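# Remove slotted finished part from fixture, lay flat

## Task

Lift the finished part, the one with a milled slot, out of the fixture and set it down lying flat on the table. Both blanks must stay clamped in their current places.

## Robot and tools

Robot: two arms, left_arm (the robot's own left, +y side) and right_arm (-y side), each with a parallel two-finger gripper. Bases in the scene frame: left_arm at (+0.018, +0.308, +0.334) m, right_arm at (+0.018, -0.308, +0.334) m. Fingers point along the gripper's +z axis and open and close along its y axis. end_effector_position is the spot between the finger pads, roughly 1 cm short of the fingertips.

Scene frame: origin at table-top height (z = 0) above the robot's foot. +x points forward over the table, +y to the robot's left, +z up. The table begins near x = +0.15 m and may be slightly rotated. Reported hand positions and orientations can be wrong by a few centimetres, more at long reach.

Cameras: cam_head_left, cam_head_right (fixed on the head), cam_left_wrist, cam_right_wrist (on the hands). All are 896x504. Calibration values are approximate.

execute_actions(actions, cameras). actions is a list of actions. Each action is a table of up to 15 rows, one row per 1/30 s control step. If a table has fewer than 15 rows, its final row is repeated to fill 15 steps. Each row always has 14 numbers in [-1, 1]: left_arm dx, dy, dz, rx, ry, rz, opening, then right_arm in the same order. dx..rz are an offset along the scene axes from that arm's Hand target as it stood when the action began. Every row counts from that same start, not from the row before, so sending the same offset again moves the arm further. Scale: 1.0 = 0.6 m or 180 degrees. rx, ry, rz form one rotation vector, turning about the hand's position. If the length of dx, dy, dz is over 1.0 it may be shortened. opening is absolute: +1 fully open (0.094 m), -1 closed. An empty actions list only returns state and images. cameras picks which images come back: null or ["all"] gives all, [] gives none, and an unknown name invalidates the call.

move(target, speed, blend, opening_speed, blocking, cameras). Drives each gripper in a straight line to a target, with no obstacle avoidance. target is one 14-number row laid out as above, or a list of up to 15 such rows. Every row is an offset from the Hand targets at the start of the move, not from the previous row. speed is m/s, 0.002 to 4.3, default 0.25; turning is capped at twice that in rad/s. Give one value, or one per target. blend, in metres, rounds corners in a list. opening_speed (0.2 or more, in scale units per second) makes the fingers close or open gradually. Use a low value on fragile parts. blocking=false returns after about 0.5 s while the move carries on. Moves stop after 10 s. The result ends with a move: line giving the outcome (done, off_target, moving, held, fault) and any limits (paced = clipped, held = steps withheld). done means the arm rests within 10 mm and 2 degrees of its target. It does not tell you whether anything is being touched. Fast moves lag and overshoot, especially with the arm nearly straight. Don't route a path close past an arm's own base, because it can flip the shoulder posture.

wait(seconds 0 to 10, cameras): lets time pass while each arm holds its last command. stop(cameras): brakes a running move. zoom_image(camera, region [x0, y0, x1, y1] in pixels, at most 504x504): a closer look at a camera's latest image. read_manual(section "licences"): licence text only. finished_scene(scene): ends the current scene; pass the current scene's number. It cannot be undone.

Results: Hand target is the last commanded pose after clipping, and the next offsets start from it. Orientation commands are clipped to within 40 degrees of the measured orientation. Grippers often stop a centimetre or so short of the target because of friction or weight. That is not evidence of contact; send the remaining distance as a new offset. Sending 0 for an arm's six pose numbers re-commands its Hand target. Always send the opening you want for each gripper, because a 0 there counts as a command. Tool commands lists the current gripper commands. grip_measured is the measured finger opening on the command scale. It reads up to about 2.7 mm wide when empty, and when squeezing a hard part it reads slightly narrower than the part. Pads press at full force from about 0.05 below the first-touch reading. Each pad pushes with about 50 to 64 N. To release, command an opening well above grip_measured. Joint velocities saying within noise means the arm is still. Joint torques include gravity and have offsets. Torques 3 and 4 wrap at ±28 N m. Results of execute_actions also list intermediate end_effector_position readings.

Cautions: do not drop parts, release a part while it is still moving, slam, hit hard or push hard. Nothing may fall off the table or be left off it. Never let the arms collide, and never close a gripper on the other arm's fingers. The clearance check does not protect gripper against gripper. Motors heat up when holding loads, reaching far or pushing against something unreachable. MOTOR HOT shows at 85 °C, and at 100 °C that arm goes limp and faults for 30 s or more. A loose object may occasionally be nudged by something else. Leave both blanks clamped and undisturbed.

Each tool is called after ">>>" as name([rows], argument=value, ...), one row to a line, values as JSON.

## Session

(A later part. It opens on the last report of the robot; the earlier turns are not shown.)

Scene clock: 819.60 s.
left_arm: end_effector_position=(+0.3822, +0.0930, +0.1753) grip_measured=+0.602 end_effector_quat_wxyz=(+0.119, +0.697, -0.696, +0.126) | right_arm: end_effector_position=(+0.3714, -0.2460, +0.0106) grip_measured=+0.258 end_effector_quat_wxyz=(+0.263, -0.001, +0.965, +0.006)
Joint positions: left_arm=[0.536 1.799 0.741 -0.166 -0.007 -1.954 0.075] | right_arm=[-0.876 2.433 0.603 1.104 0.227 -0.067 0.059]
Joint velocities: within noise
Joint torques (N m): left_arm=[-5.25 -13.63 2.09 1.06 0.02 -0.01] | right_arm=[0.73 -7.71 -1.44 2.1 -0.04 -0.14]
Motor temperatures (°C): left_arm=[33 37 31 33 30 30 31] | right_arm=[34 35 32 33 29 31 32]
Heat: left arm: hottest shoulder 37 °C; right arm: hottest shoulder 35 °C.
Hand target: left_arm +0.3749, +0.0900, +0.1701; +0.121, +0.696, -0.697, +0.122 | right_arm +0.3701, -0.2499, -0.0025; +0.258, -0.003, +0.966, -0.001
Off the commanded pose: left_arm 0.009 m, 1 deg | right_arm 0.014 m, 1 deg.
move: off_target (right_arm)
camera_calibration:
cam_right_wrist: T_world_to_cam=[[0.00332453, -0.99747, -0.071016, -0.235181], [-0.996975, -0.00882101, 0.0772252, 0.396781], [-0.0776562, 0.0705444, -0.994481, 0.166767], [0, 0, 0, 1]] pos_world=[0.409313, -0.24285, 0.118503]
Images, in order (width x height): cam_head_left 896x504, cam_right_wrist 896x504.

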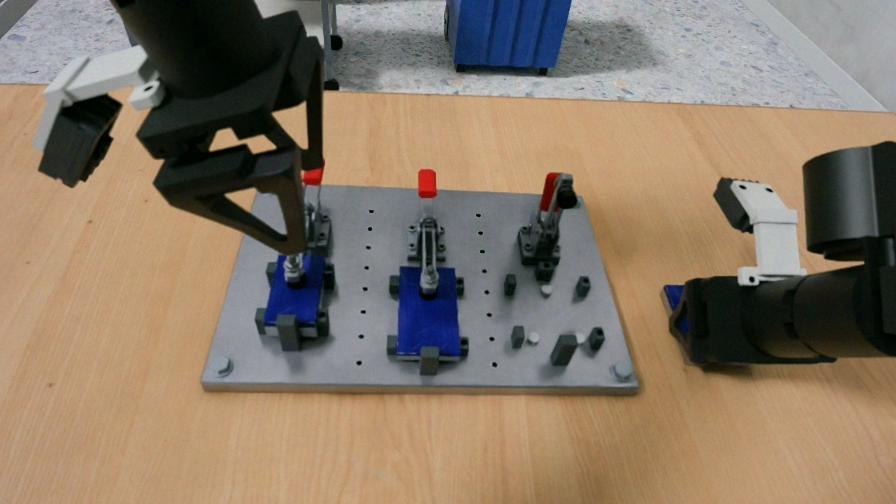

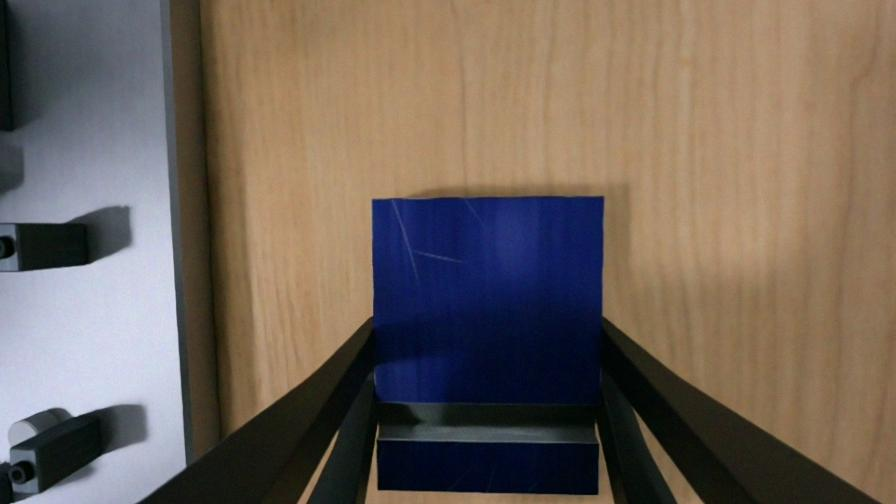

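>>> move([
  [0,0,0,0,0,0,0.6,0.0,0.003,0.015,0,0,0,0.2],
  [0,0,0,0,0,0,0.6,0.0,0.003,0.015,0,0,0,0.34],
], speed=0.03, opening_speed=0.2, cameras=["cam_right_wrist","cam_head_left"])

>>> zoom_image(camera="cam_right_wrist", region=[330, 150, 650, 504])

Scene clock: 833.00 s.
left_arm: end_effector_position=(+0.3822, +0.0930, +0.1753) grip_measured=+0.602 end_effector_quat_wxyz=(+0.119, +0.697, -0.696, +0.126) | right_arm: end_effector_position=(+0.3717, -0.2469, +0.0108) grip_measured=+0.337 end_effector_quat_wxyz=(+0.263, +0.000, +0.965, +0.003)
Joint positions: left_arm=[0.536 1.799 0.741 -0.166 -0.007 -1.954 0.075] | right_arm=[-0.876 2.433 0.603 1.105 0.232 -0.067 0.063]
Joint velocities: within noise
Joint torques (N m): left_arm=[-5.19 -13.51 2.11 1.03 0.03 -0.01] | right_arm=[1.08 -10.17 -3 1.48 0.16 -0.11]
Motor temperatures (°C): left_arm=[33 37 31 33 30 30 31] | right_arm=[34 35 32 33 29 31 32]
Heat: left arm: hottest shoulder 37 °C; right arm: hottest shoulder 35 °C.
Hand target: left_arm +0.3749, +0.0900, +0.1701; +0.121, +0.696, -0.697, +0.122 | right_arm +0.3701, -0.2482, +0.0065; +0.258, -0.003, +0.966, -0.001
Off the commanded pose: left_arm 0.009 m, 1 deg | right_arm 0.005 m, 1 deg.
move: done
camera_calibration:
cam_right_wrist: T_world_to_cam=[[0.000602091, -0.997767, -0.0667817, -0.235131], [-0.997051, -0.00572401, 0.0765316, 0.397835], [-0.076743, 0.0665386, -0.994828, 0.165609], [0, 0, 0, 1]] pos_world=[0.409513, -0.243348, 0.118603]
Images, in order (width x height): cam_head_left 896x504, cam_right_wrist 896x504.

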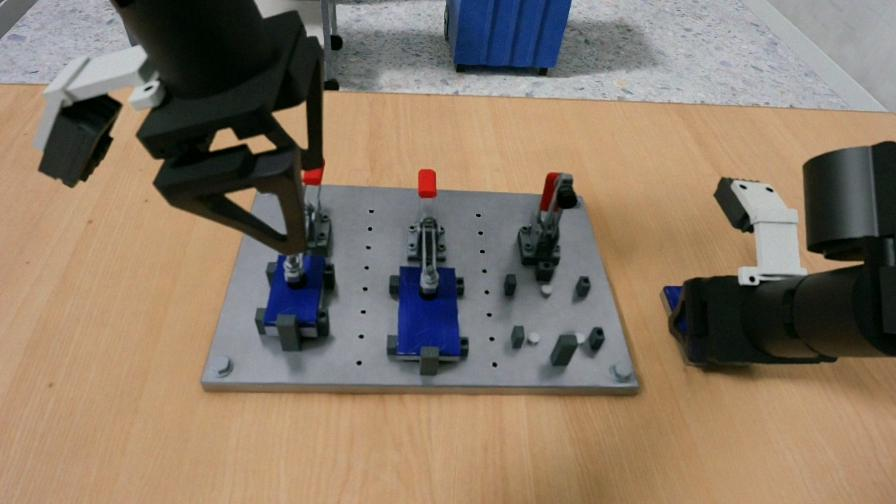

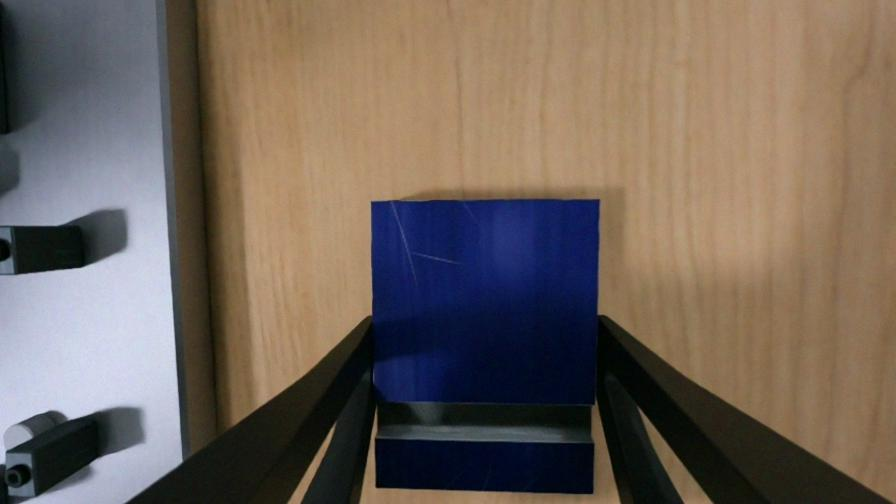

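Scaled by 1.424 from the camera's 896x504 image, which has a finer 1280x720 frame.

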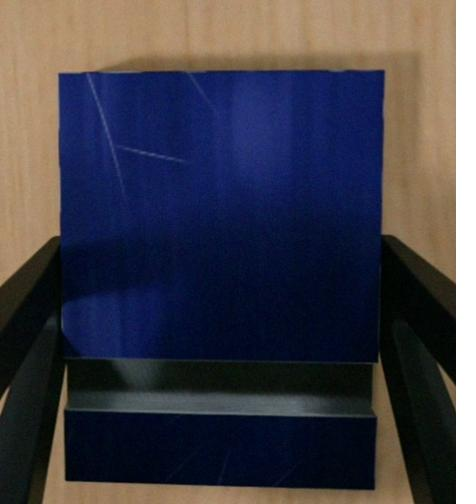

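>>> move([
  [0,0,0,0,0,0,0.6,0.0,0.0,0.008,0,0,0,0.7],
  [0,0,0,0,0,0,0.6,0.0,0.0,0.16,0,0,0,0.7],
], speed=[0.05,0.15], opening_speed=0.6, cameras=["cam_right_wrist","cam_head_left","cam_head_right"])

>>> zoom_image(camera="cam_right_wrist", region=[250, 150, 700, 504])

Scene clock: 843.23 s.
left_arm: end_effector_position=(+0.3822, +0.0930, +0.1753) grip_measured=+0.602 end_effector_quat_wxyz=(+0.119, +0.697, -0.696, +0.126) | right_arm: end_effector_position=(+0.3772, -0.2496, +0.0990) grip_measured=+0.698 end_effector_quat_wxyz=(+0.265, -0.002, +0.964, -0.003)
Joint positions: left_arm=[0.536 1.799 0.741 -0.166 -0.007 -1.954 0.075] | right_arm=[-0.809 2.113 0.44 0.941 0.293 -0.028 0.08]
Joint velocities: within noise
Joint torques (N m): left_arm=[-5.25 -13.45 2.09 1.03 0.02 0] | right_arm=[2.08 -11.52 -3.71 1.48 0.08 0.05]
Motor temperatures (°C): left_arm=[33 37 31 33 30 30 31] | right_arm=[34 35 33 33 29 31 31]
Heat: left arm: hottest shoulder 37 °C; right arm: hottest shoulder 35 °C.
Hand target: left_arm +0.3749, +0.0900, +0.1701; +0.121, +0.696, -0.697, +0.122 | right_arm +0.3701, -0.2480, +0.1025; +0.258, -0.003, +0.966, -0.001
Off the commanded pose: left_arm 0.009 m, 1 deg | right_arm 0.008 m, 1 deg.
move: done
camera_calibration:
cam_right_wrist: T_world_to_cam=[[0.00147061, -0.998524, -0.054299, -0.233745], [-0.997305, -0.00544739, 0.0731636, 0.397119], [-0.0733513, 0.0540451, -0.995841, 0.249689], [0, 0, 0, 1]] pos_world=[0.414708, -0.244731, 0.206904]
Images, in order (width x height): cam_head_left 896x504, cam_head_right 896x504, cam_right_wrist 896x504.

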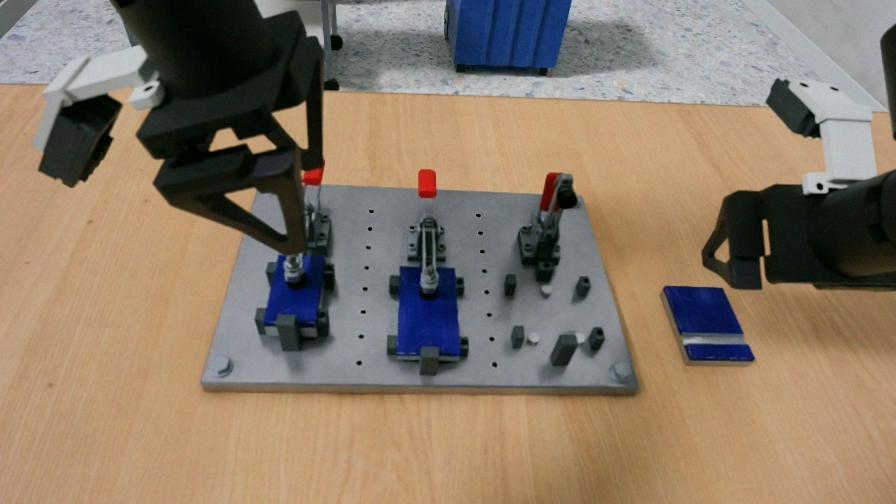

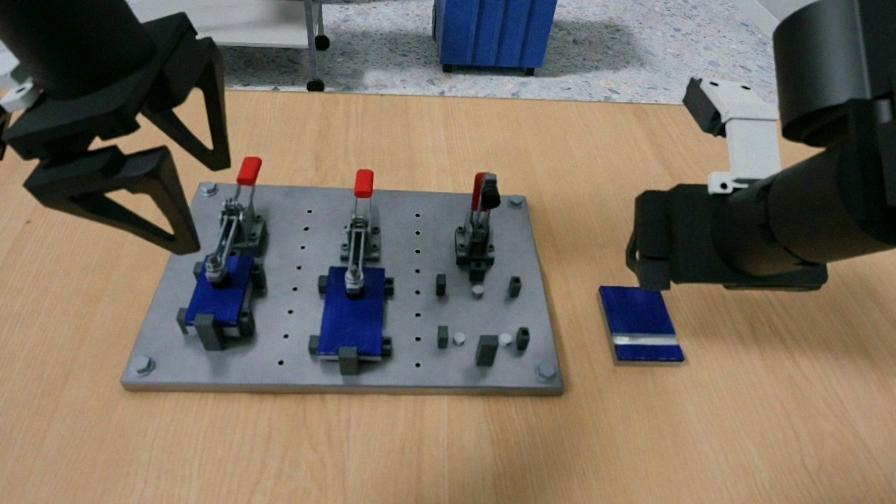

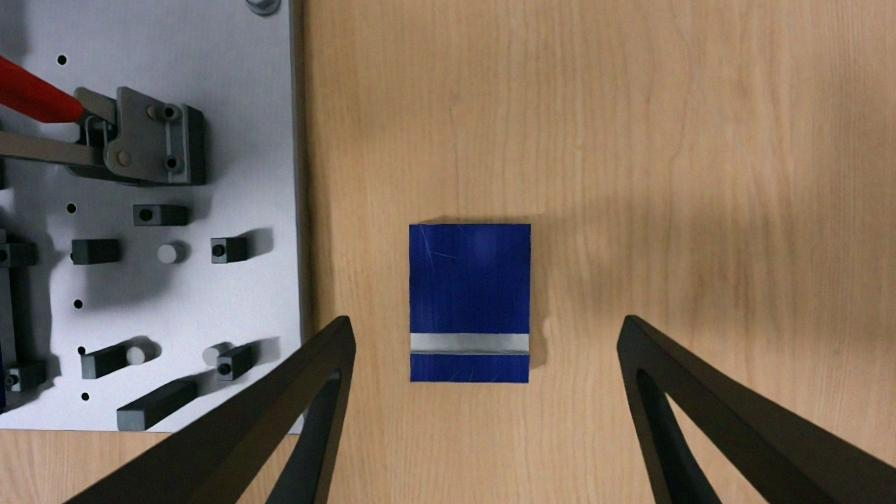

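Scaled by 1.120 from the camera's 896x504 image, which has a finer 1280x720 frame.

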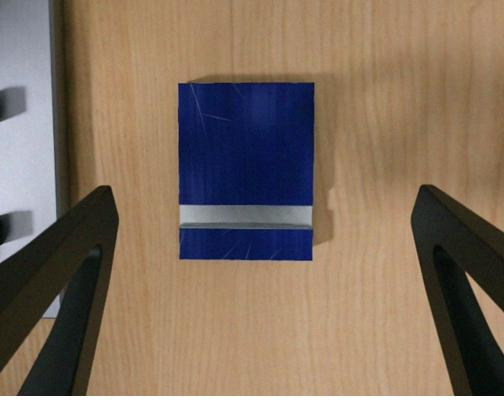

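>>> finished_scene(scene=2)

The scene is finished: the task was done.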